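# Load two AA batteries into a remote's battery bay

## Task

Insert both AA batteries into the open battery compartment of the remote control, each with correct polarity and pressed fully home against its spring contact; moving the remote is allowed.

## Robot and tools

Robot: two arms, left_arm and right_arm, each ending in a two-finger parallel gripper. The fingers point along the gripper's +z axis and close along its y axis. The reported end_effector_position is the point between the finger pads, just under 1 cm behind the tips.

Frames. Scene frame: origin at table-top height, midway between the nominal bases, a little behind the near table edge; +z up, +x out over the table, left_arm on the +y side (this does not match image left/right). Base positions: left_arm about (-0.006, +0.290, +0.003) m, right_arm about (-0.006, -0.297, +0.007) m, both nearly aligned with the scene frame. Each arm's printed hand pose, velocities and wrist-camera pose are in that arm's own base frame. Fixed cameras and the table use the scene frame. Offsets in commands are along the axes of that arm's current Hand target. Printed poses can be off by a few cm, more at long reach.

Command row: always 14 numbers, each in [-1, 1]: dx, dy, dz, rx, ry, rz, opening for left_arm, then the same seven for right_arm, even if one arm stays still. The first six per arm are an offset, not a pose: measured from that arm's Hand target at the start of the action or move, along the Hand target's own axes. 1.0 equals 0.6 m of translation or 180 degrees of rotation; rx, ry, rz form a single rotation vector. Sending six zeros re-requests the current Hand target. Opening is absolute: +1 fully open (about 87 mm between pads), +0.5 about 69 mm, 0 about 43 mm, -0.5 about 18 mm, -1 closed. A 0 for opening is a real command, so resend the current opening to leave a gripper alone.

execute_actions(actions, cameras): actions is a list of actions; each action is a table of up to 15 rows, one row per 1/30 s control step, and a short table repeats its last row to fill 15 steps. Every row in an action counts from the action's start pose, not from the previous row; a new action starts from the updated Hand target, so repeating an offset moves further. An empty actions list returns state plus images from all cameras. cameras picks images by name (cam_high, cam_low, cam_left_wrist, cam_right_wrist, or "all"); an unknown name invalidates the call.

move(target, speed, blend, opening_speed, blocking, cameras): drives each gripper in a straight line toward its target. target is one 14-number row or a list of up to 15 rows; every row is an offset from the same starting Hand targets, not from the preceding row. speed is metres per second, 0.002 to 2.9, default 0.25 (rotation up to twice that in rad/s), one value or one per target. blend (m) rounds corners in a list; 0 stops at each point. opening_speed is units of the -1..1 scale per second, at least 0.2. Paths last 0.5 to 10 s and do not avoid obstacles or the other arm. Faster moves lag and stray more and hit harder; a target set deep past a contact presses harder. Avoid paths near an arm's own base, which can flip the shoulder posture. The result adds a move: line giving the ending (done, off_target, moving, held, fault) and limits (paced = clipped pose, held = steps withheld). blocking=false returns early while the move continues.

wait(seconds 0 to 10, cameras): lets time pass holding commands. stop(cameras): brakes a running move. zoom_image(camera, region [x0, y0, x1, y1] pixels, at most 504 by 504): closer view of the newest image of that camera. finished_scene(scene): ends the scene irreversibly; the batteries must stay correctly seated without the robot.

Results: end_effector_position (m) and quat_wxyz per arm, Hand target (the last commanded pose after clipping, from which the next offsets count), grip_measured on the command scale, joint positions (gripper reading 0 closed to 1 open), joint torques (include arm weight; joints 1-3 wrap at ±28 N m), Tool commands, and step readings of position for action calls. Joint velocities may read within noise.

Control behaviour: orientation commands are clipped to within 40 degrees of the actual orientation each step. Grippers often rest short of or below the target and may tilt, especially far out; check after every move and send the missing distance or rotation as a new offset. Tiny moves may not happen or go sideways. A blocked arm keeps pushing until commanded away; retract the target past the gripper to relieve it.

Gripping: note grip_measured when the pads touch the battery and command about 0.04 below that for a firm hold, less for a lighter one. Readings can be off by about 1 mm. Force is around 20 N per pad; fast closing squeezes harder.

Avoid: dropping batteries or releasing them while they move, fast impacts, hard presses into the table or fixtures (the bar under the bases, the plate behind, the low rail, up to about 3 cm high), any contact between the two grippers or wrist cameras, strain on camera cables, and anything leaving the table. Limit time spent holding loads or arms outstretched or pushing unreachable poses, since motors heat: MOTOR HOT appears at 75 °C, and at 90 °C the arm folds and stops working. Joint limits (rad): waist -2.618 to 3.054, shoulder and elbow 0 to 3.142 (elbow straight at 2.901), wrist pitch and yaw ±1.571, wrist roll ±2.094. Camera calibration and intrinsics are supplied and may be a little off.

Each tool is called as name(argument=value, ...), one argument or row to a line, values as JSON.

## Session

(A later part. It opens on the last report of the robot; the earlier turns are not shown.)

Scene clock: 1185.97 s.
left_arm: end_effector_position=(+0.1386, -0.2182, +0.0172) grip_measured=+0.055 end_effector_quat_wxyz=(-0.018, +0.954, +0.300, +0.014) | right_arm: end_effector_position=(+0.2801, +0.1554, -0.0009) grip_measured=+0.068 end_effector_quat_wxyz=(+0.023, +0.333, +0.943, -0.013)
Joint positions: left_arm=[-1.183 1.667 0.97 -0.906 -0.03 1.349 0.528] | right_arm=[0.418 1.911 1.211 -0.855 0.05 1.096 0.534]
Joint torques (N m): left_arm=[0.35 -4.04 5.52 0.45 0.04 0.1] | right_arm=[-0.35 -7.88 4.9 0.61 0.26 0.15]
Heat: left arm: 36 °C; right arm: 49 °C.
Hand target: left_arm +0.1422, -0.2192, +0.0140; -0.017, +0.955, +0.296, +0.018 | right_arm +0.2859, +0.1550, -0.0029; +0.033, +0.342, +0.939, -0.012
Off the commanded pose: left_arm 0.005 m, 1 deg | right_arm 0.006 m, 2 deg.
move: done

move(
  target=[0.0005, 0, 0.0117, 0, 0, 0, 0.01, 0, 0, 0, 0, 0, 0, 0.03],
  speed=0.04,
)

Scene clock: 1189.47 s.
left_arm: end_effector_position=(+0.1387, -0.2178, +0.0133) grip_measured=+0.055 end_effector_quat_wxyz=(-0.018, +0.954, +0.299, +0.014) | right_arm: end_effector_position=(+0.2801, +0.1554, -0.0009) grip_measured=+0.068 end_effector_quat_wxyz=(+0.023, +0.333, +0.943, -0.013)
Joint positions: left_arm=[-1.183 1.673 0.959 -0.89 -0.031 1.35 0.528] | right_arm=[0.418 1.911 1.211 -0.855 0.05 1.096 0.534]
Joint torques (N m): left_arm=[0.46 -3.56 4.83 0.56 0.06 0.11] | right_arm=[-0.64 -7.82 4.94 0.64 0.21 0.14]
Heat: left arm: 36 °C; right arm: 49 °C.
Hand target: left_arm +0.1426, -0.2188, +0.0070; -0.017, +0.955, +0.296, +0.018 | right_arm +0.2859, +0.1550, -0.0029; +0.033, +0.342, +0.939, -0.012
Off the commanded pose: left_arm 0.007 m, 1 deg | right_arm 0.006 m, 2 deg.
move: done

move(
  target=[0.0005, 0, 0.0083, 0, 0, 0, 0.01, 0, 0, 0, 0, 0, 0, 0.03],
  speed=0.04,
)

Scene clock: 1195.97 s.
left_arm: end_effector_position=(+0.1396, -0.2172, +0.0130) grip_measured=+0.056 end_effector_quat_wxyz=(-0.018, +0.954, +0.299, +0.017) | right_arm: end_effector_position=(+0.2801, +0.1554, -0.0009) grip_measured=+0.068 end_effector_quat_wxyz=(+0.023, +0.333, +0.943, -0.013)
Joint positions: left_arm=[-1.183 1.673 0.957 -0.887 -0.037 1.35 0.528] | right_arm=[0.418 1.911 1.211 -0.855 0.05 1.096 0.534]
Joint torques (N m): left_arm=[0.66 -2.97 3.97 0.73 0.11 0.12] | right_arm=[-0.46 -7.79 4.72 0.66 0.23 0.21]
Heat: left arm: 36 °C; right arm: 49 °C.
Hand target: left_arm +0.1430, -0.2184, +0.0021; -0.017, +0.955, +0.296, +0.018 | right_arm +0.2859, +0.1550, -0.0029; +0.033, +0.342, +0.939, -0.012
Off the commanded pose: left_arm 0.011 m, 0 deg | right_arm 0.006 m, 2 deg.
move: off_target (left_arm)

move(
  target=[0, 0, -0.0117, 0, 0, 0, 0.3, 0, 0, 0, 0, 0, 0, 0.03],
  speed=0.04,
  opening_speed=0.5,
)

Scene clock: 1200.17 s.
left_arm: end_effector_position=(+0.1398, -0.2169, +0.0105) grip_measured=+0.300 end_effector_quat_wxyz=(-0.019, +0.954, +0.298, +0.018) | right_arm: end_effector_position=(+0.2801, +0.1554, -0.0009) grip_measured=+0.068 end_effector_quat_wxyz=(+0.023, +0.333, +0.943, -0.013)
Joint positions: left_arm=[-1.183 1.679 0.951 -0.878 -0.039 1.352 0.65] | right_arm=[0.418 1.911 1.211 -0.855 0.05 1.096 0.534]
Joint torques (N m): left_arm=[0.64 -4.23 6.02 0.39 0.13 0.09] | right_arm=[-0.34 -7.87 5.03 0.67 0.26 0.21]
Heat: left arm: 36 °C; right arm: 49 °C.
Hand target: left_arm +0.1428, -0.2188, +0.0091; -0.017, +0.955, +0.296, +0.018 | right_arm +0.2859, +0.1550, -0.0029; +0.033, +0.342, +0.939, -0.012
Off the commanded pose: left_arm 0.004 m, 0 deg | right_arm 0.006 m, 2 deg.
move: done

move(
  target=[0.005, 0, -0.15, 0, 0, 0, 0.3, -0.0031, 0, -0.0449, 0, 0, 0, 0.03],
  speed=0.15,
  cameras=["cam_left_wrist", "cam_right_wrist", "cam_high"],
)

Scene clock: 1205.00 s.
left_arm: end_effector_position=(+0.1385, -0.2138, +0.0863) grip_measured=+0.300 end_effector_quat_wxyz=(-0.042, +0.954, +0.298, +0.016) | right_arm: end_effector_position=(+0.2719, +0.1516, +0.0093) grip_measured=+0.068 end_effector_quat_wxyz=(+0.007, +0.332, +0.943, -0.028)
Joint positions: left_arm=[-1.183 1.613 1.194 -1.233 -0.039 1.352 0.65] | right_arm=[0.418 1.903 1.242 -0.938 0.051 1.097 0.534]
Joint torques (N m): left_arm=[0.44 -6.84 8.8 0.23 0.12 0.07] | right_arm=[-0.44 -10.97 7.25 0.34 0.23 0.25]
Heat: left arm: 36 °C; right arm: 49 °C.
Hand target: left_arm +0.1431, -0.2209, +0.0991; -0.017, +0.955, +0.296, +0.018 | right_arm +0.2859, +0.1550, +0.0241; +0.033, +0.342, +0.939, -0.012
Off the commanded pose: left_arm 0.015 m, 3 deg | right_arm 0.021 m, 4 deg.
move: off_target (left_arm, right_arm)
camera_calibration:
cam_left_wrist: T_world_to_cam=[[-0.578422, 0.813421, 0.0614384, 0.247111], [0.504256, 0.297339, 0.81075, -0.0583239], [0.641213, 0.499936, -0.582159, 0.209444], [0, 0, 0, 1]] pos_world=[0.0380465, -0.288372, 0.154034]
cam_right_wrist: T_world_to_cam=[[-0.615921, -0.786957, 0.0366057, 0.282479], [-0.517226, 0.438988, 0.734688, 0.0896999], [-0.594237, 0.433577, -0.677417, 0.247812], [0, 0, 0, 1]] pos_world=[0.367639, 0.0754759, 0.0916303]
Images, in order (width x height): cam_high 672x504, cam_left_wrist 672x504, cam_right_wrist 672x504.

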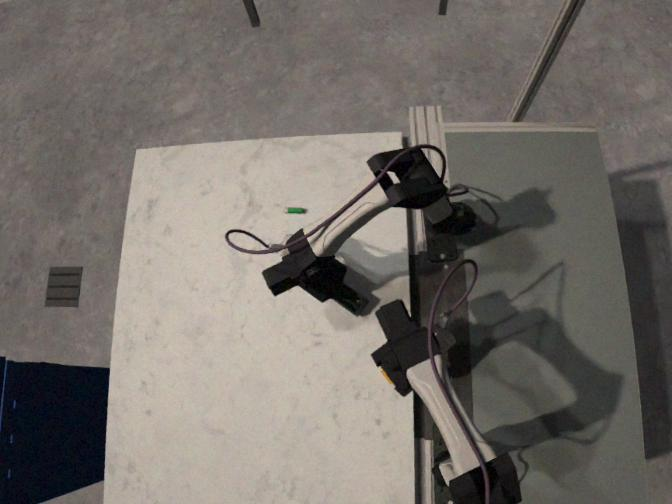

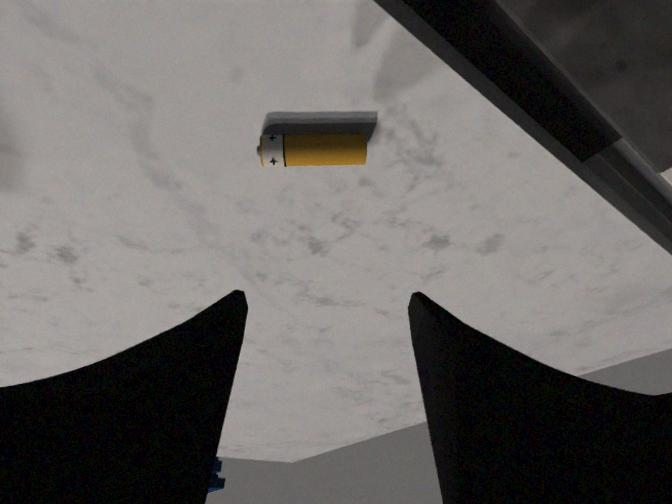

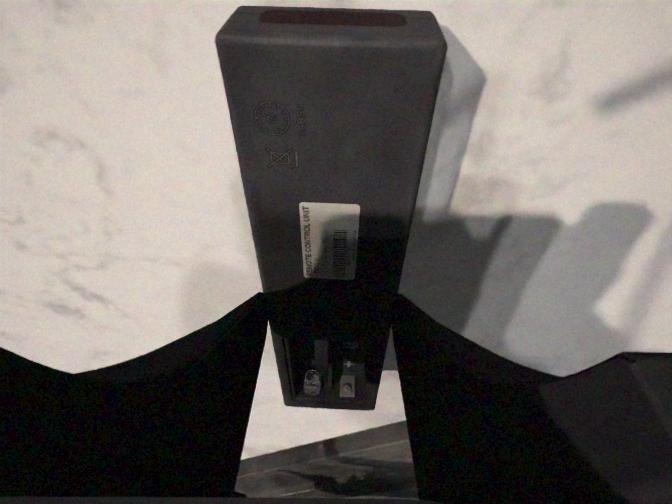

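move(
  target=[
    [0.2175, -0.259, -0.1592, 0.0264, 0, -0.753, 0.3, 0, 0, -0.02, 0, 0, 0, 0.03],
    [0.2175, -0.259, -0.1592, 0.0264, 0, -0.753, 0.3, 0.1, 0.1, -0.0237, -0.0314, 0, -0.4489, 0.03],
  ],
  speed=[0.35, 0.2],
  cameras=["cam_high", "cam_right_wrist"],
)

Scene clock: 1227.20 s.
left_arm: end_effector_position=(+0.1574, -0.0215, +0.1939) grip_measured=+0.300 end_effector_quat_wxyz=(+0.036, +0.096, +0.995, +0.013) | right_arm: end_effector_position=(+0.2721, +0.2314, +0.0284) grip_measured=+0.068 end_effector_quat_wxyz=(+0.021, -0.341, +0.940, +0.001)
Joint positions: left_arm=[-0.175 1.276 1.357 -1.581 -0.031 0.019 0.65] | right_arm=[0.709 2.066 1.559 -1.024 0.012 0.014 0.534]
Joint torques (N m): left_arm=[0.57 -3.38 8.87 0.53 0.17 -0.17] | right_arm=[-0.14 -9.4 7.95 0.49 -0.05 -0.2]
Heat: left arm: 38 °C; right arm: 49 °C.
Hand target: left_arm +0.1604, -0.0231, +0.2036; -0.021, +0.086, +0.996, +0.013 | right_arm +0.2780, +0.2401, +0.0342; +0.033, -0.350, +0.936, +0.012
Off the commanded pose: left_arm 0.010 m, 7 deg | right_arm 0.012 m, 2 deg.
joint sent to its limit (left arm) — joint 4 (wrist pitch), lower limit. The joint targets are off in orientation, not in position.
move: off_target (left_arm, right_arm)
camera_calibration:
cam_right_wrist: T_world_to_cam=[[0.651596, -0.758566, -0.000555043, -0.00560903], [-0.518902, -0.446262, 0.729103, 0.24618], [-0.553321, -0.474793, -0.684403, 0.425493], [0, 0, 0, 1]] pos_world=[0.366832, 0.307627, 0.111715]
Images, in order (width x height): cam_high 672x504, cam_right_wrist 672x504.

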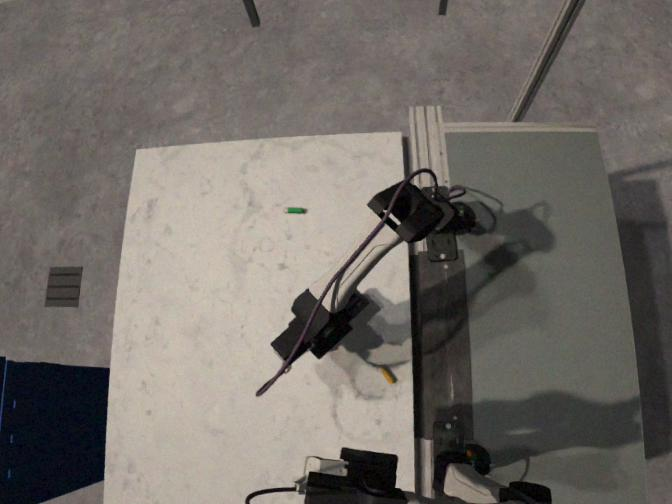

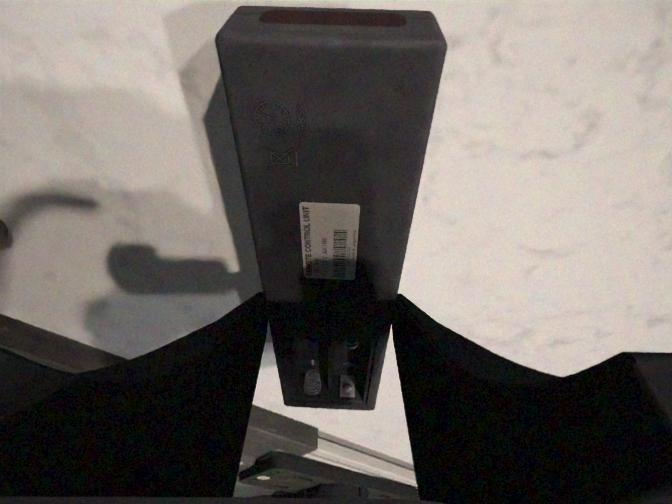

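move(
  target=[0, 0, 0, 0, 0, 0, 0.3, 0.0045, 0, 0.0648, 0, 0, 0, 0.03],
  speed=0.06,
)

Scene clock: 1232.30 s.
left_arm: end_effector_position=(+0.1574, -0.0215, +0.1939) grip_measured=+0.300 end_effector_quat_wxyz=(+0.036, +0.096, +0.995, +0.013) | right_arm: end_effector_position=(+0.2724, +0.2320, -0.0008) grip_measured=+0.068 end_effector_quat_wxyz=(+0.018, -0.341, +0.940, +0.001)
Joint positions: left_arm=[-0.175 1.276 1.357 -1.581 -0.031 0.019 0.65] | right_arm=[0.709 2.109 1.504 -0.931 0.011 0.012 0.534]
Joint torques (N m): left_arm=[0.51 -3.34 8.87 0.53 0.17 -0.16] | right_arm=[-0.23 -9.61 4.57 0.95 0.01 -0.19]
Heat: left arm: 38 °C; right arm: 50 °C.
Hand target: left_arm +0.1604, -0.0231, +0.2036; -0.021, +0.086, +0.996, +0.013 | right_arm +0.2779, +0.2401, -0.0048; +0.033, -0.350, +0.936, +0.012
Off the commanded pose: left_arm 0.010 m, 7 deg | right_arm 0.011 m, 2 deg.
joint sent to its limit (left arm) — joint 4 (wrist pitch), lower limit. The joint targets are off in orientation, not in position.
move: off_target (left_arm, right_arm)

move(
  target=[
    [0, 0, 0, 0, 0, 0, 0.3, 0, 0, 0.006, 0, 0, 0, 0.03],
    [0, 0, 0, 0, 0, 0, 0.3, 0, 0, 0.004, 0, 0, 0, 0.5],
    [0, 0, 0, 0, 0, 0, 0.3, -0.0122, 0, -0.1745, 0, 0, 0, 0.5],
    [0, 0, 0, 0, 0, 0, 0.3, -0.0013, 0.2655, -0.1002, -0.1540, -0.1416, -0.4339, -0.25],
  ],
  speed=[0.05, 0.05, 0.15, 0.3],
  blend=[0, 0, 0.02, 0],
  opening_speed=1.0,
  cameras=["cam_high", "cam_right_wrist"],
)

Scene clock: 1250.90 s.
left_arm: end_effector_position=(+0.1574, -0.0215, +0.1939) grip_measured=+0.300 end_effector_quat_wxyz=(+0.036, +0.096, +0.995, +0.013) | right_arm: end_effector_position=(+0.1710, +0.3516, +0.0554) grip_measured=-0.250 end_effector_quat_wxyz=(-0.134, +0.835, -0.467, -0.258)
Joint positions: left_arm=[-0.175 1.276 1.357 -1.581 -0.031 0.019 0.65] | right_arm=[0.967 1.89 1.377 -0.81 -0.542 -1.085 0.375]
Joint torques (N m): left_arm=[0.53 -3.37 8.85 0.53 0.17 -0.16] | right_arm=[-0.02 -8.24 5.72 1.01 -0.38 -0.17]
Heat: left arm: 40 °C; right arm: 48 °C.
Hand target: left_arm +0.1604, -0.0231, +0.2036; -0.021, +0.086, +0.996, +0.013 | right_arm +0.1709, +0.3581, +0.0552; -0.144, +0.838, -0.455, -0.265
Off the commanded pose: left_arm 0.010 m, 7 deg | right_arm 0.006 m, 2 deg.
joint sent to its limit (left arm) — joint 4 (wrist pitch), lower limit. The joint targets are off in orientation, not in position.
move: off_target (left_arm); target 2's new opening was sent with right_arm's hand 0.012 m and 2 deg from that target
camera_calibration:
cam_right_wrist: T_world_to_cam=[[0.839557, 0.542912, -0.0197656, -0.33722], [0.528179, -0.807176, 0.263616, 0.201297], [0.127166, -0.23176, -0.964425, 0.258765], [0, 0, 0, 1]] pos_world=[0.143888, 0.405535, 0.189829]
Images, in order (width x height): cam_high 672x504, cam_right_wrist 672x504.

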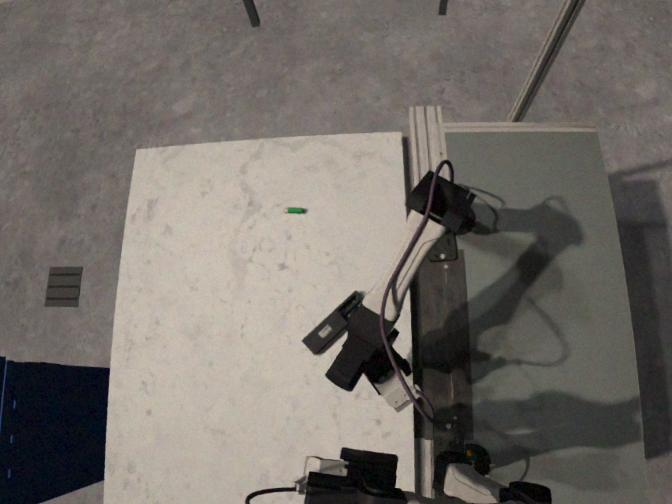

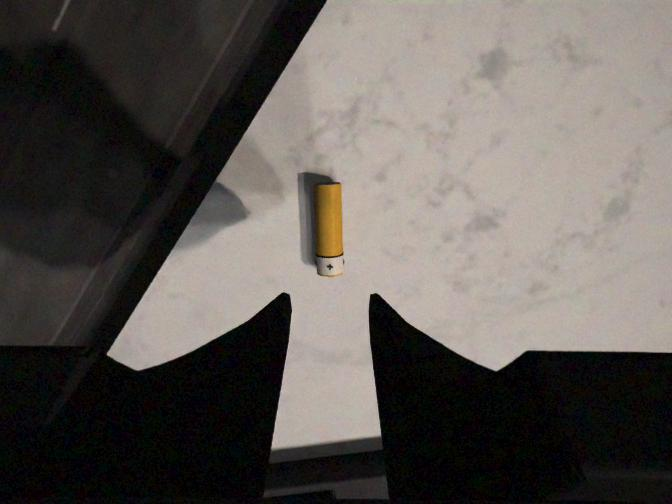

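move(
  target=[0, 0, 0, 0, 0, 0, 0.3, 0.0643, 0, 0.0832, 0, 0, 0, -0.25],
  speed=0.1,
  cameras=["cam_right_wrist"],
)

Scene clock: 1259.53 s.
left_arm: end_effector_position=(+0.1574, -0.0215, +0.1939) grip_measured=+0.300 end_effector_quat_wxyz=(+0.036, +0.096, +0.995, +0.013) | right_arm: end_effector_position=(+0.1698, +0.3502, -0.0093) grip_measured=-0.250 end_effector_quat_wxyz=(-0.131, +0.837, -0.465, -0.259)
Joint positions: left_arm=[-0.175 1.276 1.357 -1.581 -0.031 0.019 0.65] | right_arm=[0.967 1.984 1.232 -0.581 -0.544 -1.094 0.375]
Joint torques (N m): left_arm=[0.54 -3.38 8.84 0.52 0.17 -0.16] | right_arm=[-0.73 -8.94 5.27 0.93 -0.42 -0.21]
Heat: left arm: 40 °C; right arm: 48 °C.
Hand target: left_arm +0.1604, -0.0231, +0.2036; -0.021, +0.086, +0.996, +0.013 | right_arm +0.1725, +0.3558, -0.0077; -0.144, +0.838, -0.455, -0.265
Off the commanded pose: left_arm 0.010 m, 7 deg | right_arm 0.006 m, 2 deg.
joint sent to its limit (left arm) — joint 4 (wrist pitch), lower limit. The joint targets are off in orientation, not in position.
move: off_target (left_arm)
camera_calibration:
cam_right_wrist: T_world_to_cam=[[0.835253, 0.54931, -0.024711, -0.338308], [0.535224, -0.801889, 0.265535, 0.214859], [0.126046, -0.235015, -0.963784, 0.197488], [0, 0, 0, 1]] pos_world=[0.142683, 0.404542, 0.124923]
Images, in order (width x height): cam_right_wrist 672x504.

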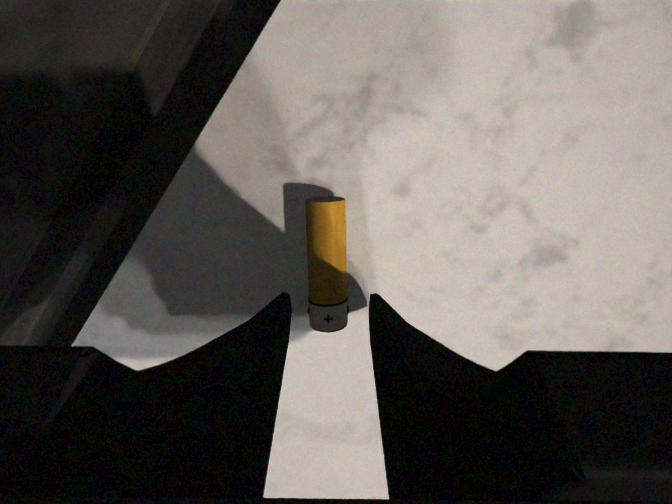

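move(
  target=[0, 0, 0, 0, 0, 0, 0.3, -0.0067, 0, -0.0096, 0, 0, 0, -0.25],
  speed=0.05,
)

Scene clock: 1264.50 s.
left_arm: end_effector_position=(+0.1574, -0.0215, +0.1939) grip_measured=+0.300 end_effector_quat_wxyz=(+0.036, +0.096, +0.995, +0.013) | right_arm: end_effector_position=(+0.1689, +0.3489, -0.0096) grip_measured=-0.250 end_effector_quat_wxyz=(-0.128, +0.836, -0.466, -0.259)
Joint positions: left_arm=[-0.175 1.276 1.357 -1.581 -0.031 0.019 0.65] | right_arm=[0.967 1.984 1.232 -0.587 -0.544 -1.094 0.375]
Joint torques (N m): left_arm=[0.49 -3.38 8.88 0.52 0.16 -0.16] | right_arm=[-0.5 -9.95 6.16 0.8 -0.4 -0.14]
Heat: left arm: 40 °C; right arm: 48 °C.
Hand target: left_arm +0.1604, -0.0231, +0.2036; -0.021, +0.086, +0.996, +0.013 | right_arm +0.1725, +0.3558, -0.0006; -0.144, +0.838, -0.455, -0.265
Off the commanded pose: left_arm 0.010 m, 7 deg | right_arm 0.012 m, 2 deg.
joint sent to its limit (left arm) — joint 4 (wrist pitch), lower limit. The joint targets are off in orientation, not in position.
move: off_target (left_arm, right_arm)

move(
  target=[0, 0, 0, 0, 0, 0, 0.3, -0.009, 0, -0.005, 0, 0, 0, -0.25],
  speed=0.05,
)

Scene clock: 1267.20 s.
left_arm: end_effector_position=(+0.1574, -0.0215, +0.1939) grip_measured=+0.300 end_effector_quat_wxyz=(+0.036, +0.096, +0.995, +0.013) | right_arm: end_effector_position=(+0.1666, +0.3455, -0.0102) grip_measured=-0.250 end_effector_quat_wxyz=(-0.120, +0.836, -0.468, -0.260)
Joint positions: left_arm=[-0.175 1.276 1.357 -1.581 -0.031 0.019 0.65] | right_arm=[0.967 1.984 1.232 -0.605 -0.544 -1.094 0.375]
Joint torques (N m): left_arm=[0.51 -3.36 8.87 0.53 0.17 -0.17] | right_arm=[-0.02 -10.92 7.3 0.75 -0.32 -0.08]
Heat: left arm: 40 °C; right arm: 48 °C.
Hand target: left_arm +0.1604, -0.0231, +0.2036; -0.021, +0.086, +0.996, +0.013 | right_arm +0.1710, +0.3580, +0.0049; -0.144, +0.838, -0.455, -0.265
Off the commanded pose: left_arm 0.010 m, 7 deg | right_arm 0.020 m, 3 deg.
joint sent to its limit (left arm) — joint 4 (wrist pitch), lower limit. The joint targets are off in orientation, not in position.
move: off_target (left_arm, right_arm)

move(
  target=[
    [0, 0, 0, 0, 0, 0, 0.3, -0.012, 0, -0.018, 0, 0, 0, -0.25],
    [0, 0, 0, 0, 0, 0, 0.3, 0.0055, 0, 0.0085, 0, 0, 0, -0.25],
  ],
  speed=0.06,
  cameras=["cam_right_wrist"],
)

Scene clock: 1273.87 s.
left_arm: end_effector_position=(+0.1574, -0.0215, +0.1939) grip_measured=+0.300 end_effector_quat_wxyz=(+0.036, +0.096, +0.995, +0.013) | right_arm: end_effector_position=(+0.1715, +0.3527, -0.0011) grip_measured=-0.250 end_effector_quat_wxyz=(-0.135, +0.837, -0.463, -0.258)
Joint positions: left_arm=[-0.175 1.276 1.357 -1.581 -0.031 0.019 0.65] | right_arm=[0.967 1.972 1.25 -0.601 -0.544 -1.094 0.375]
Joint torques (N m): left_arm=[0.51 -3.38 8.84 0.51 0.17 -0.16] | right_arm=[-0.39 -8.66 4.98 0.93 -0.34 -0.08]
Heat: left arm: 40 °C; right arm: 49 °C.
Hand target: left_arm +0.1604, -0.0231, +0.2036; -0.021, +0.086, +0.996, +0.013 | right_arm +0.1709, +0.3582, -0.0012; -0.144, +0.838, -0.455, -0.265
Off the commanded pose: left_arm 0.010 m, 7 deg | right_arm 0.006 m, 2 deg.
joint sent to its limit (left arm) — joint 4 (wrist pitch), lower limit. The joint targets are off in orientation, not in position.
move: off_target (left_arm)
camera_calibration:
cam_right_wrist: T_world_to_cam=[[0.835361, 0.549472, -0.0158803, -0.340951], [0.533802, -0.803963, 0.262106, 0.214686], [0.131253, -0.22743, -0.964908, 0.202214], [0, 0, 0, 1]] pos_world=[0.143677, 0.405932, 0.133433]
Images, in order (width x height): cam_right_wrist 672x504.

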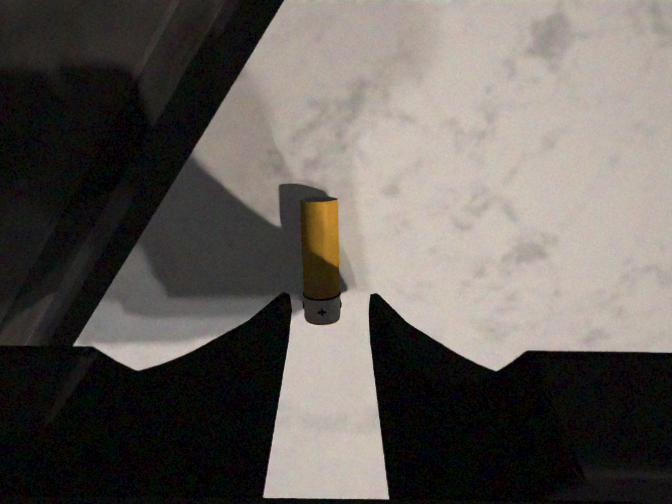

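move(
  target=[0, 0, 0, 0, 0, 0, 0.3, 0.004, 0, 0.0075, 0, 0, 0, -0.25],
  speed=0.05,
)

Scene clock: 1276.97 s.
left_arm: end_effector_position=(+0.1574, -0.0215, +0.1939) grip_measured=+0.300 end_effector_quat_wxyz=(+0.036, +0.096, +0.995, +0.013) | right_arm: end_effector_position=(+0.1716, +0.3528, -0.0064) grip_measured=-0.250 end_effector_quat_wxyz=(-0.135, +0.837, -0.463, -0.258)
Joint positions: left_arm=[-0.175 1.276 1.357 -1.581 -0.031 0.019 0.65] | right_arm=[0.967 1.982 1.241 -0.582 -0.544 -1.094 0.375]
Joint torques (N m): left_arm=[0.51 -3.38 8.83 0.52 0.16 -0.16] | right_arm=[0.36 -8.64 5.45 1.01 -0.44 -0.06]
Heat: left arm: 41 °C; right arm: 49 °C.
Hand target: left_arm +0.1604, -0.0231, +0.2036; -0.021, +0.086, +0.996, +0.013 | right_arm +0.1705, +0.3586, -0.0064; -0.144, +0.838, -0.455, -0.265
Off the commanded pose: left_arm 0.010 m, 7 deg | right_arm 0.006 m, 2 deg.
joint sent to its limit (left arm) — joint 4 (wrist pitch), lower limit. The joint targets are off in orientation, not in position.
move: off_target (left_arm)

move(
  target=[
    [0, 0, 0, 0, 0, 0, 0.6, 0, 0, 0, 0, 0, 0, -0.72],
    [0, 0, 0, 0, 0, 0, 0.6, -0.086, 0, -0.1229, 0, 0, 0, -0.72],
    [-0.3322, -0.4117, 0.1945, 0.0456, 0.0574, -0.2853, 0.6, 0.1712, 0.2258, -0.3058, 0.1960, 0.0915, 0.4194, -0.72],
  ],
  speed=[0.1, 0.15, 0.3],
  blend=[0, 0.03, 0],
  opening_speed=0.6,
  cameras=["cam_high", "cam_right_wrist", "cam_left_wrist"],
)

Scene clock: 1300.03 s.
left_arm: end_effector_position=(+0.3042, -0.2895, +0.0716) grip_measured=+0.600 end_effector_quat_wxyz=(-0.107, -0.353, +0.929, -0.031) | right_arm: end_effector_position=(+0.1572, +0.1271, +0.0828) grip_measured=-0.616 end_effector_quat_wxyz=(+0.113, -0.352, +0.928, +0.047)
Joint positions: left_arm=[-0.579 2.272 2.001 -1.376 0.21 -1.297 0.8] | right_arm=[0.673 1.227 0.879 -0.978 -0.02 -0.049 0.192]
Joint torques (N m): left_arm=[-0.27 -8.08 9.14 0.27 0.25 -0.16] | right_arm=[-0.87 -4.57 5.78 0.91 0.17 0.18]
Heat: left arm: 41 °C; right arm: 47 °C.
Hand target: left_arm +0.3096, -0.2971, +0.0729; -0.106, -0.356, +0.927, -0.041 | right_arm +0.1602, +0.1259, +0.0849; +0.123, -0.339, +0.932, +0.044
Off the commanded pose: left_arm 0.009 m, 1 deg | right_arm 0.004 m, 2 deg.
move: done
camera_calibration:
cam_left_wrist: T_world_to_cam=[[0.668987, -0.742765, -0.0274851, -0.418231], [-0.310794, -0.313131, 0.897417, -0.0424788], [-0.675176, -0.591818, -0.440327, 0.206651], [0, 0, 0, 1]] pos_world=[0.406115, -0.201649, 0.11762]
cam_right_wrist: T_world_to_cam=[[0.675666, -0.737028, -0.0163, -0.0150449], [-0.597268, -0.560235, 0.573941, 0.139939], [-0.432142, -0.378057, -0.818735, 0.329451], [0, 0, 0, 1]] pos_world=[0.236117, 0.191862, 0.189171]
Images, in order (width x height): cam_high 672x504, cam_left_wrist 672x504, cam_right_wrist 672x504.

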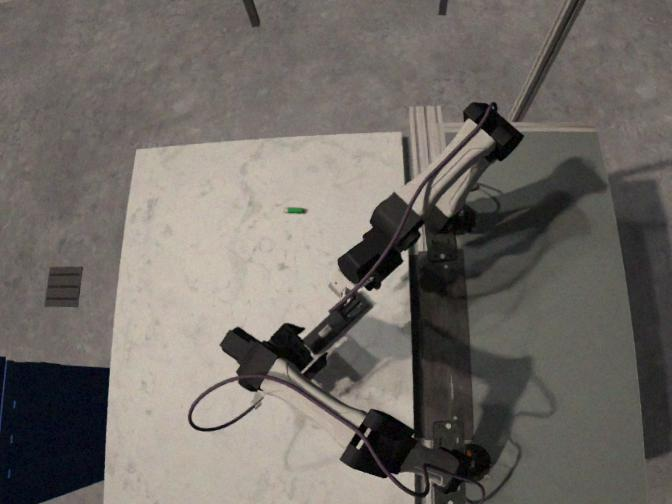

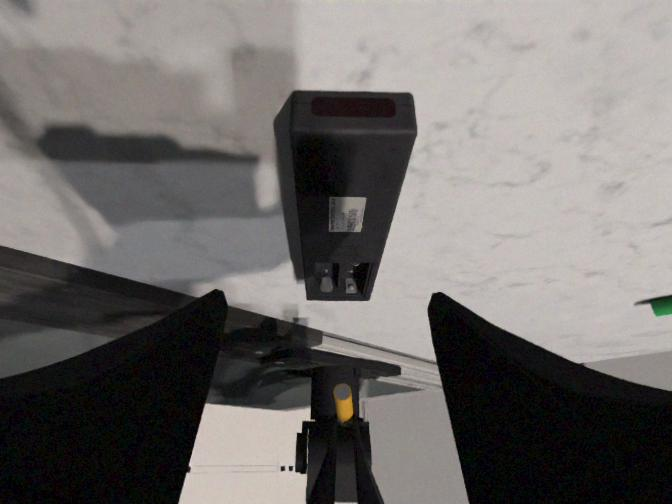

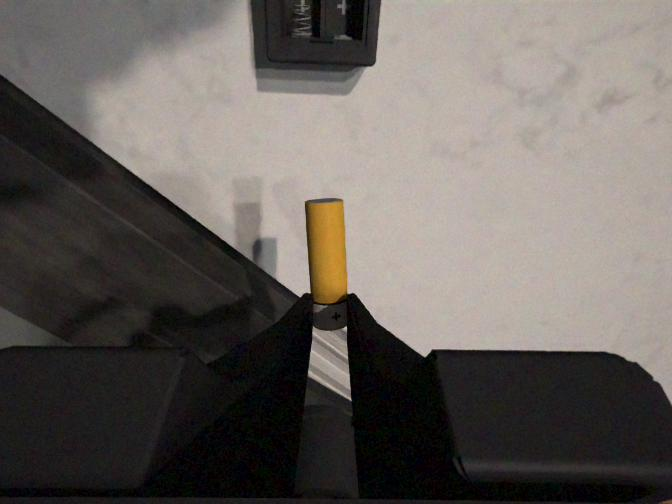

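move(
  target=[-0.0158, -0.0118, 0.128, 0, 0, 0, 0.6, 0, 0, 0, 0, 0, 0, -0.72],
  speed=0.1,
  cameras=["cam_left_wrist", "cam_low"],
)

Scene clock: 1314.50 s.
left_arm: end_effector_position=(+0.3087, -0.3036, +0.0013) grip_measured=+0.600 end_effector_quat_wxyz=(-0.102, -0.353, +0.929, -0.039) | right_arm: end_effector_position=(+0.1572, +0.1270, +0.0828) grip_measured=-0.616 end_effector_quat_wxyz=(+0.113, -0.351, +0.928, +0.047)
Joint positions: left_arm=[-0.6 2.349 1.853 -1.128 0.212 -1.319 0.8] | right_arm=[0.673 1.227 0.879 -0.978 -0.019 -0.049 0.192]
Joint torques (N m): left_arm=[-0.38 -8.68 5.98 0.4 0.24 -0.19] | right_arm=[-0.84 -4.41 5.79 0.94 0.14 0.19]
Heat: left arm: 40 °C; right arm: 48 °C.
Hand target: left_arm +0.3083, -0.3078, -0.0040; -0.106, -0.356, +0.927, -0.041 | right_arm +0.1602, +0.1259, +0.0849; +0.123, -0.339, +0.932, +0.044
Off the commanded pose: left_arm 0.007 m, 1 deg | right_arm 0.004 m, 2 deg.
move: done
camera_calibration:
cam_left_wrist: T_world_to_cam=[[0.67038, -0.741947, -0.0102786, -0.433864], [-0.323507, -0.304712, 0.89582, 0.0240808], [-0.667783, -0.597215, -0.444298, 0.16663], [0, 0, 0, 1]] pos_world=[0.409917, -0.215052, 0.0480019]
Images, in order (width x height): cam_low 672x504, cam_left_wrist 672x504.

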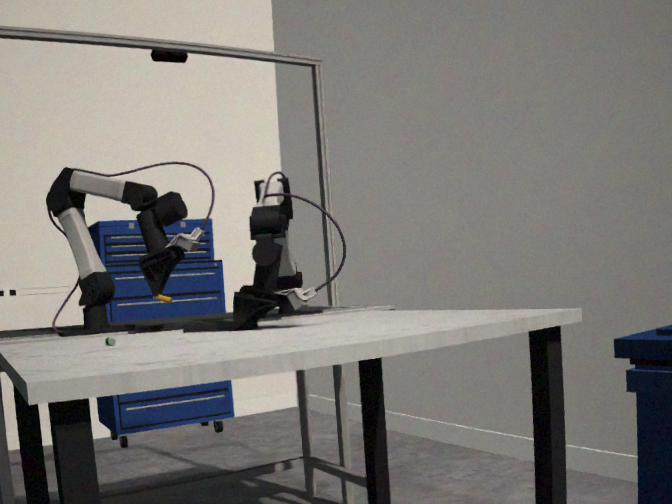

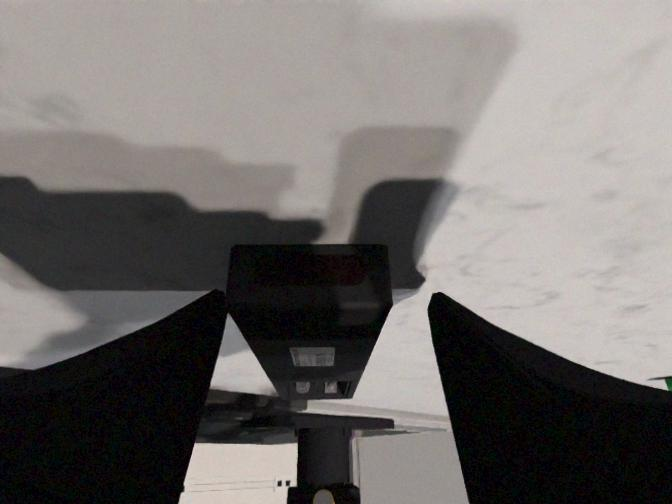

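move(
  target=[
    [0, 0.011, 0, 0, 0, 0, 0.6, 0, 0, 0, 0, 0, 0, -0.72],
    [0, 0.011, 0, 0, 0, 0, 0.03, 0, 0, 0, 0, 0, 0, -0.72],
  ],
  speed=0.06,
  opening_speed=0.8,
  cameras=["cam_left_wrist", "cam_right_wrist"],
)

Scene clock: 1320.67 s.
left_arm: end_effector_position=(+0.2995, -0.3008, -0.0046) grip_measured=+0.086 end_effector_quat_wxyz=(-0.119, -0.355, +0.927, -0.032) | right_arm: end_effector_position=(+0.1572, +0.1270, +0.0828) grip_measured=-0.616 end_effector_quat_wxyz=(+0.113, -0.351, +0.928, +0.047)
Joint positions: left_arm=[-0.599 2.349 1.818 -1.124 0.232 -1.32 0.543] | right_arm=[0.673 1.227 0.879 -0.978 -0.019 -0.049 0.192]
Joint torques (N m): left_arm=[-0.17 -10.61 4.92 0.5 0.03 -0.13] | right_arm=[-0.91 -4.38 5.38 0.9 0.15 0.25]
Heat: left arm: 40 °C; right arm: 48 °C.
Hand target: left_arm +0.3039, -0.3028, -0.0040; -0.106, -0.356, +0.927, -0.041 | right_arm +0.1602, +0.1259, +0.0849; +0.123, -0.339, +0.932, +0.044
Off the commanded pose: left_arm 0.005 m, 2 deg | right_arm 0.004 m, 2 deg.
move: done
camera_calibration:
cam_left_wrist: T_world_to_cam=[[0.671668, -0.740019, -0.0351122, -0.425604], [-0.290048, -0.306278, 0.906679, 0.0168683], [-0.681714, -0.598803, -0.420358, 0.163211], [0, 0, 0, 1]] pos_world=[0.402021, -0.212057, 0.0383692]
cam_right_wrist: T_world_to_cam=[[0.675368, -0.737307, -0.0160144, -0.015049], [-0.597604, -0.559867, 0.573951, 0.13989], [-0.432144, -0.378058, -0.818733, 0.329414], [0, 0, 0, 1]] pos_world=[0.236116, 0.191761, 0.189171]
Images, in order (width x height): cam_left_wrist 672x504, cam_right_wrist 672x504.

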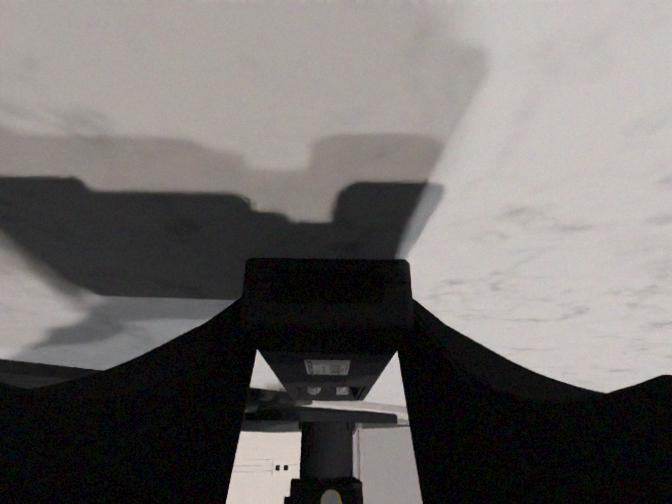

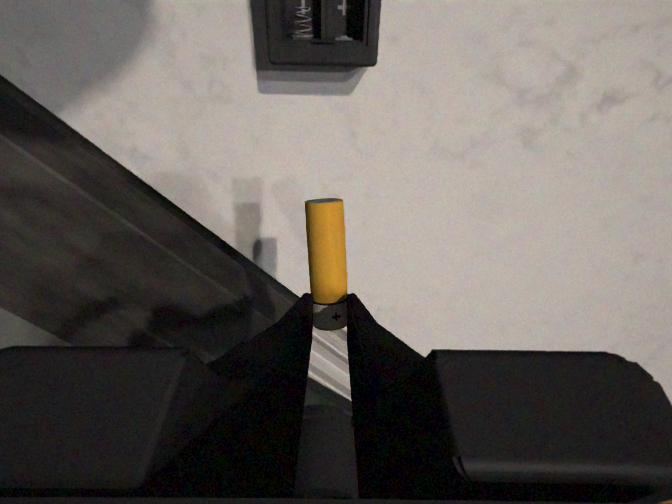

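zoom_image(
  camera="cam_right_wrist",
  region=[220, 0, 420, 120],
)

Scaled by 2.520 from the camera's 672x504 image, which has a finer 960x720 frame.

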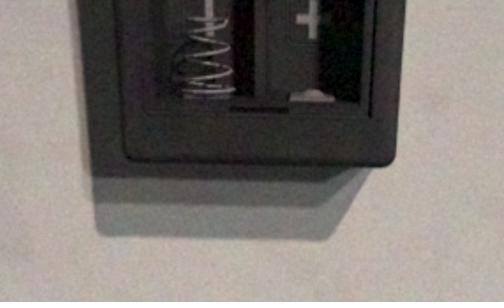

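move(
  target=[0, 0, 0, 0, 0, 0, 0.03, -0.119, -0.0107, 0.0837, -0.0014, 0, -0.0054, -0.72],
  speed=0.12,
  cameras=["cam_left_wrist", "cam_right_wrist"],
)

zoom_image(
  camera="cam_right_wrist",
  region=[240, 150, 420, 350],
)

Scene clock: 1343.20 s.
left_arm: end_effector_position=(+0.2995, -0.3008, -0.0046) grip_measured=+0.086 end_effector_quat_wxyz=(-0.119, -0.355, +0.927, -0.032) | right_arm: end_effector_position=(+0.2127, +0.1673, +0.0486) grip_measured=-0.616 end_effector_quat_wxyz=(+0.099, -0.347, +0.932, +0.041)
Joint positions: left_arm=[-0.599 2.349 1.818 -1.124 0.232 -1.32 0.543] | right_arm=[0.662 1.563 1.016 -0.81 -0.019 -0.049 0.192]
Joint torques (N m): left_arm=[-0.17 -10.59 4.9 0.51 0.05 -0.13] | right_arm=[-0.73 -5.56 7.82 1.07 0.07 -0.13]
Heat: left arm: 39 °C; right arm: 48 °C.
Hand target: left_arm +0.3039, -0.3028, -0.0040; -0.106, -0.356, +0.927, -0.041 | right_arm +0.2271, +0.1737, +0.0548; +0.122, -0.348, +0.929, +0.045
Off the commanded pose: left_arm 0.005 m, 2 deg | right_arm 0.017 m, 3 deg.
move: off_target (right_arm)
camera_calibration:
cam_left_wrist: T_world_to_cam=[[0.671668, -0.740019, -0.0351122, -0.425604], [-0.290048, -0.306278, 0.906679, 0.0168683], [-0.681714, -0.598803, -0.420358, 0.163211], [0, 0, 0, 1]] pos_world=[0.402021, -0.212057, 0.0383692]
cam_right_wrist: T_world_to_cam=[[0.666467, -0.745315, -0.0180798, -0.020046], [-0.589533, -0.5417, 0.599176, 0.209267], [-0.456369, -0.388672, -0.800413, 0.346673], [0, 0, 0, 1]] pos_world=[0.29494, 0.233161, 0.151731]
Images, in order (width x height): cam_left_wrist 672x504, cam_right_wrist 672x504.

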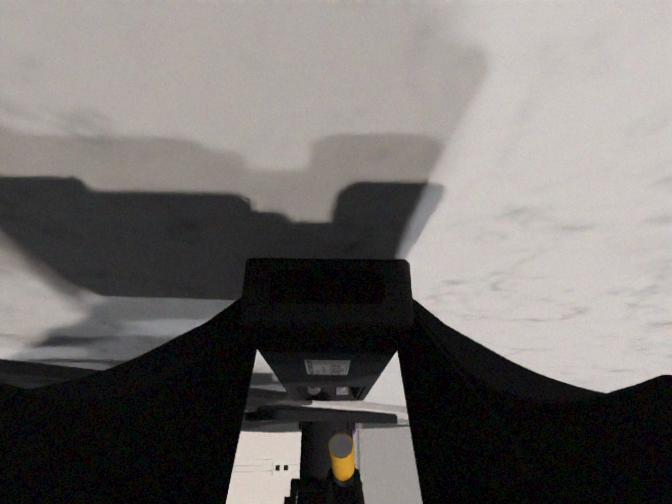

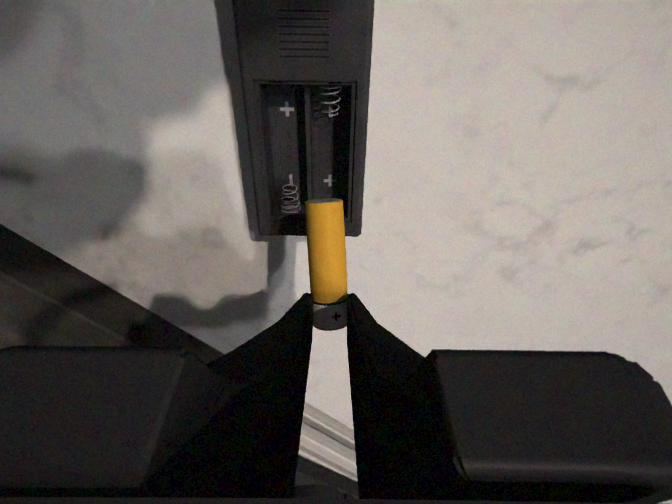

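Scaled by 2.520 from the camera's 672x504 image, which has a finer 960x720 frame.

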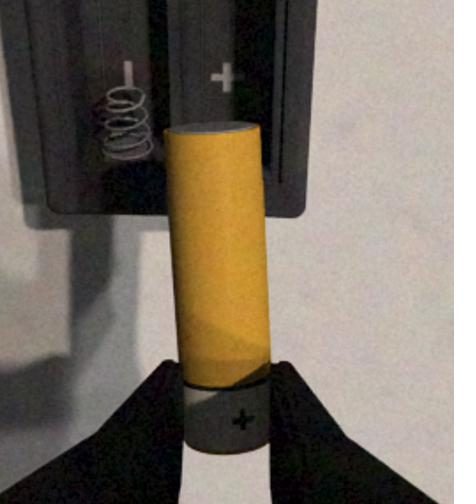

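move(
  target=[0, 0, 0, 0, 0, 0, 0.03, 0.0033, 0.002, 0.034, 0, 0, 0, -0.72],
  speed=0.06,
  cameras=["cam_right_wrist"],
)

zoom_image(
  camera="cam_right_wrist",
  region=[240, 100, 420, 300],
)

Scene clock: 1352.47 s.
left_arm: end_effector_position=(+0.2995, -0.3008, -0.0046) grip_measured=+0.086 end_effector_quat_wxyz=(-0.119, -0.355, +0.927, -0.032) | right_arm: end_effector_position=(+0.2224, +0.1749, +0.0349) grip_measured=-0.616 end_effector_quat_wxyz=(+0.111, -0.346, +0.930, +0.045)
Joint positions: left_arm=[-0.599 2.349 1.818 -1.124 0.232 -1.32 0.543] | right_arm=[0.662 1.603 0.997 -0.725 -0.019 -0.049 0.192]
Joint torques (N m): left_arm=[-0.14 -10.62 4.93 0.5 0.04 -0.13] | right_arm=[-0.77 -5.89 5.63 1.04 0.13 -0.1]
Heat: left arm: 41 °C; right arm: 48 °C.
Hand target: left_arm +0.3039, -0.3028, -0.0040; -0.106, -0.356, +0.927, -0.041 | right_arm +0.2288, +0.1768, +0.0346; +0.122, -0.348, +0.929, +0.045
Off the commanded pose: left_arm 0.005 m, 2 deg | right_arm 0.007 m, 1 deg.
move: done
camera_calibration:
cam_right_wrist: T_world_to_cam=[[0.66682, -0.74504, -0.0163509, -0.021328], [-0.601392, -0.550951, 0.578602, 0.232251], [-0.44009, -0.37599, -0.815446, 0.337721], [0, 0, 0, 1]] pos_world=[0.302523, 0.239048, 0.140664]
Images, in order (width x height): cam_right_wrist 672x504.

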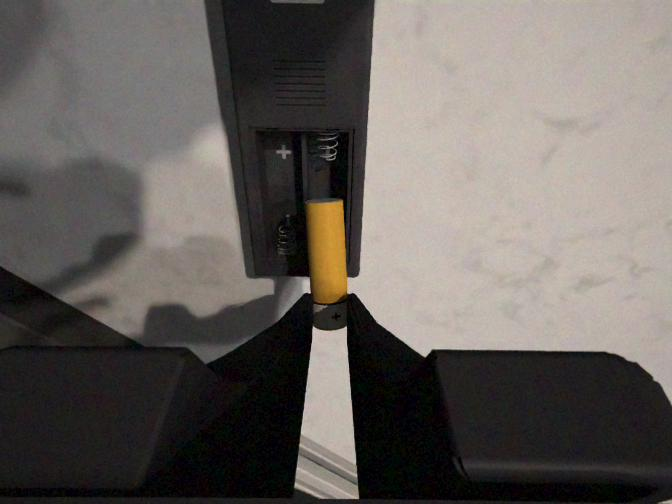

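Scaled by 2.520 from the camera's 672x504 image, which has a finer 960x720 frame.

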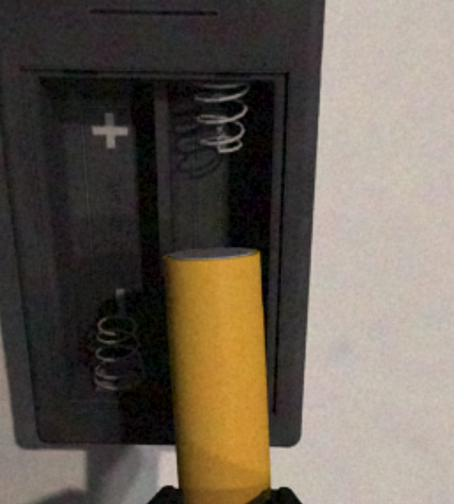

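move(
  target=[0, 0, 0, 0, 0, 0, 0.03, 0.002, -0.0025, 0.0272, 0, 0, 0, -0.72],
  speed=0.05,
  cameras=["cam_right_wrist", "cam_left_wrist"],
)

zoom_image(
  camera="cam_right_wrist",
  region=[240, 100, 420, 300],
)

zoom_image(
  camera="cam_left_wrist",
  region=[250, 330, 420, 504],
)

Scene clock: 1360.80 s.
left_arm: end_effector_position=(+0.2995, -0.3008, -0.0046) grip_measured=+0.086 end_effector_quat_wxyz=(-0.119, -0.355, +0.927, -0.032) | right_arm: end_effector_position=(+0.2249, +0.1769, +0.0190) grip_measured=-0.616 end_effector_quat_wxyz=(+0.111, -0.346, +0.930, +0.045)
Joint positions: left_arm=[-0.599 2.349 1.818 -1.124 0.232 -1.32 0.543] | right_arm=[0.662 1.64 0.968 -0.659 -0.019 -0.049 0.192]
Joint torques (N m): left_arm=[-0.12 -10.56 4.89 0.5 0.04 -0.14] | right_arm=[-1.1 -5.93 5.39 1.05 0.11 -0.11]
Heat: left arm: 42 °C; right arm: 48 °C.
Hand target: left_arm +0.3039, -0.3028, -0.0040; -0.106, -0.356, +0.927, -0.041 | right_arm +0.2321, +0.1776, +0.0184; +0.122, -0.348, +0.929, +0.045
Off the commanded pose: left_arm 0.005 m, 2 deg | right_arm 0.007 m, 1 deg.
move: done
camera_calibration:
cam_left_wrist: T_world_to_cam=[[0.671668, -0.740019, -0.0351122, -0.425604], [-0.290048, -0.306278, 0.906679, 0.0168683], [-0.681714, -0.598803, -0.420358, 0.163211], [0, 0, 0, 1]] pos_world=[0.402021, -0.212057, 0.0383692]
cam_right_wrist: T_world_to_cam=[[0.666782, -0.745074, -0.0163298, -0.0217478], [-0.60158, -0.551041, 0.578321, 0.244169], [-0.43989, -0.37579, -0.815646, 0.326524], [0, 0, 0, 1]] pos_world=[0.305023, 0.241048, 0.124765]
Images, in order (width x height): cam_left_wrist 672x504, cam_right_wrist 672x504.

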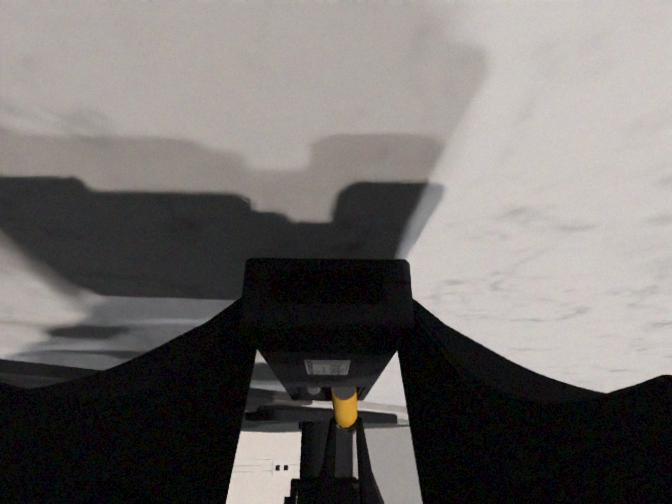

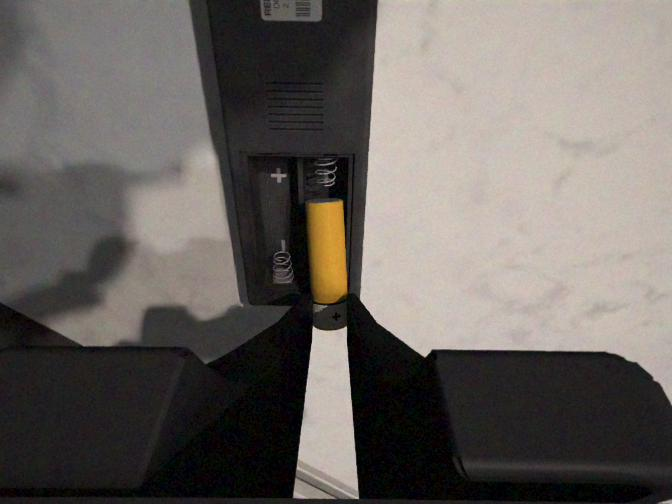

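Scaled by 2.520 from the camera's 672x504 image, which has a finer 960x720 frame.

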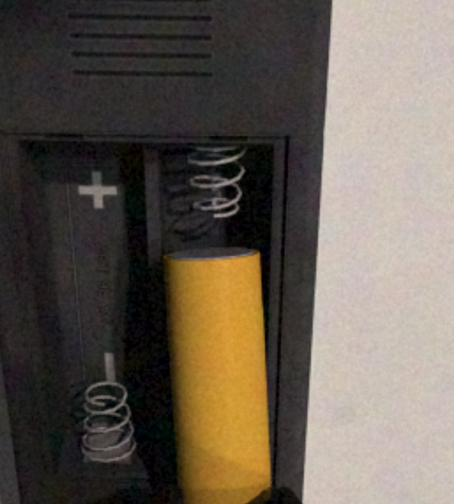

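Scaled by 2.897 from the camera's 672x504 image, which has a finer 960x720 frame.

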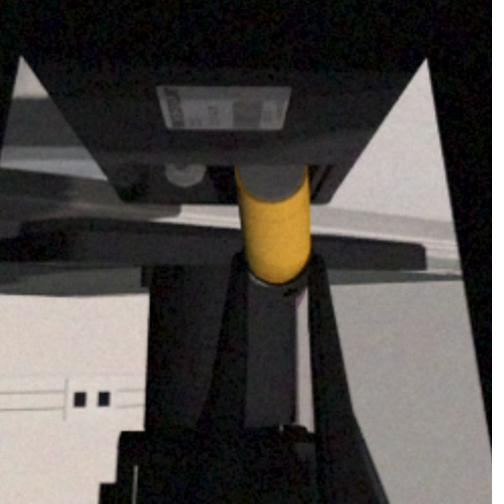

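move(
  target=[0.0243, 0, 0.0056, 0, 0, 0, 0.03, -0.0273, -0.002, 0.0143, 0, 0, 0, -0.74],
  speed=0.06,
  cameras=["cam_right_wrist", "cam_left_wrist"],
)

zoom_image(
  camera="cam_right_wrist",
  region=[240, 100, 420, 350],
)

zoom_image(
  camera="cam_left_wrist",
  region=[250, 330, 420, 504],
)

Scene clock: 1369.60 s.
left_arm: end_effector_position=(+0.2984, -0.3016, -0.0048) grip_measured=+0.086 end_effector_quat_wxyz=(-0.116, -0.359, +0.926, -0.033) | right_arm: end_effector_position=(+0.2289, +0.1800, +0.0124) grip_measured=-0.616 end_effector_quat_wxyz=(+0.095, -0.347, +0.932, +0.040)
Joint positions: left_arm=[-0.603 2.34 1.803 -1.111 0.229 -1.333 0.543] | right_arm=[0.662 1.7 1.007 -0.672 -0.019 -0.049 0.192]
Joint torques (N m): left_arm=[-2.35 -11.06 3.93 0.57 0.09 -0.34] | right_arm=[-0.77 -5.74 7.23 1.26 0.14 -0.18]
Heat: left arm: 43 °C; right arm: 48 °C.
Hand target: left_arm +0.2927, -0.3129, -0.0040; -0.106, -0.356, +0.928, -0.041 | right_arm +0.2465, +0.1886, +0.0144; +0.122, -0.348, +0.929, +0.045
Off the commanded pose: left_arm 0.013 m, 1 deg | right_arm 0.020 m, 3 deg.
move: off_target (left_arm, right_arm)
camera_calibration:
cam_left_wrist: T_world_to_cam=[[0.678185, -0.734189, -0.032125, -0.425606], [-0.29219, -0.309496, 0.904896, 0.0160872], [-0.674307, -0.6043, -0.424418, 0.158071], [0, 0, 0, 1]] pos_world=[0.399929, -0.211974, 0.0388585]
cam_right_wrist: T_world_to_cam=[[0.666339, -0.745417, -0.0186143, -0.0220907], [-0.585924, -0.538879, 0.60523, 0.246053], [-0.461179, -0.392381, -0.795833, 0.331666], [0, 0, 0, 1]] pos_world=[0.311845, 0.246265, 0.114621]
Images, in order (width x height): cam_left_wrist 672x504, cam_right_wrist 672x504.

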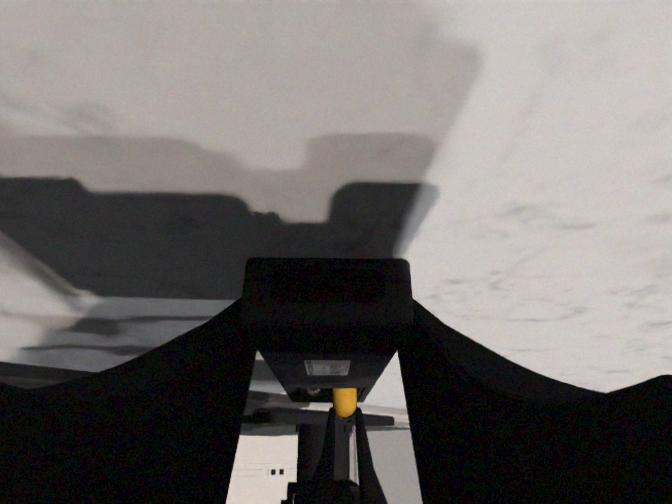

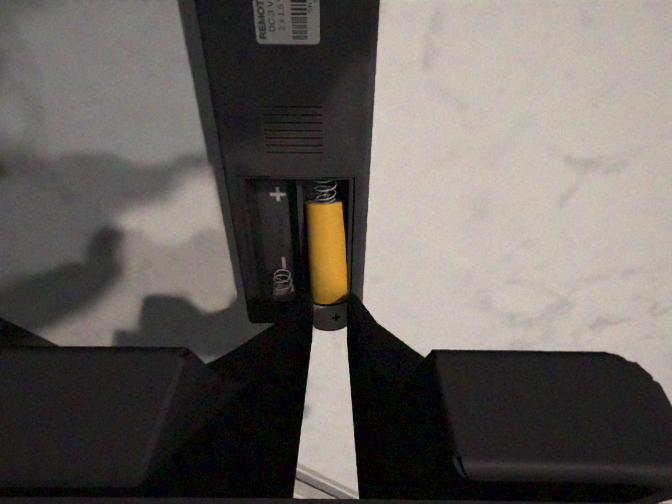

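Scaled by 2.016 from the camera's 672x504 image, which has a finer 960x720 frame.

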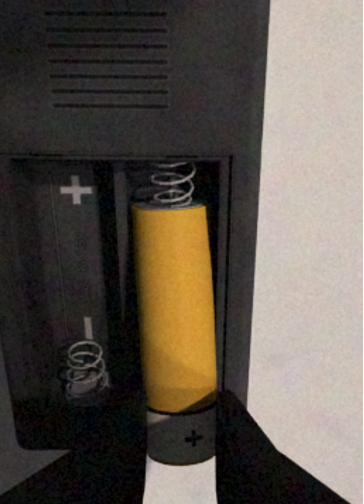

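Scaled by 2.897 from the camera's 672x504 image, which has a finer 960x720 frame.

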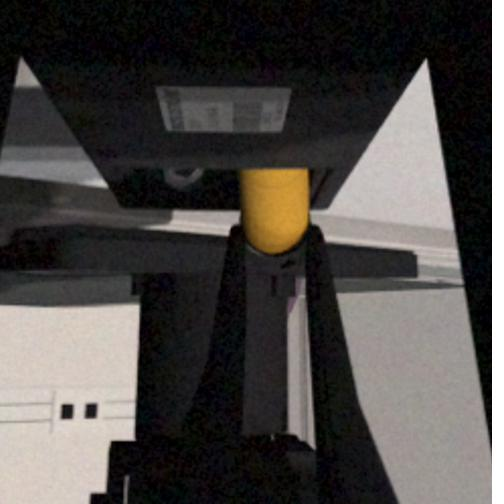

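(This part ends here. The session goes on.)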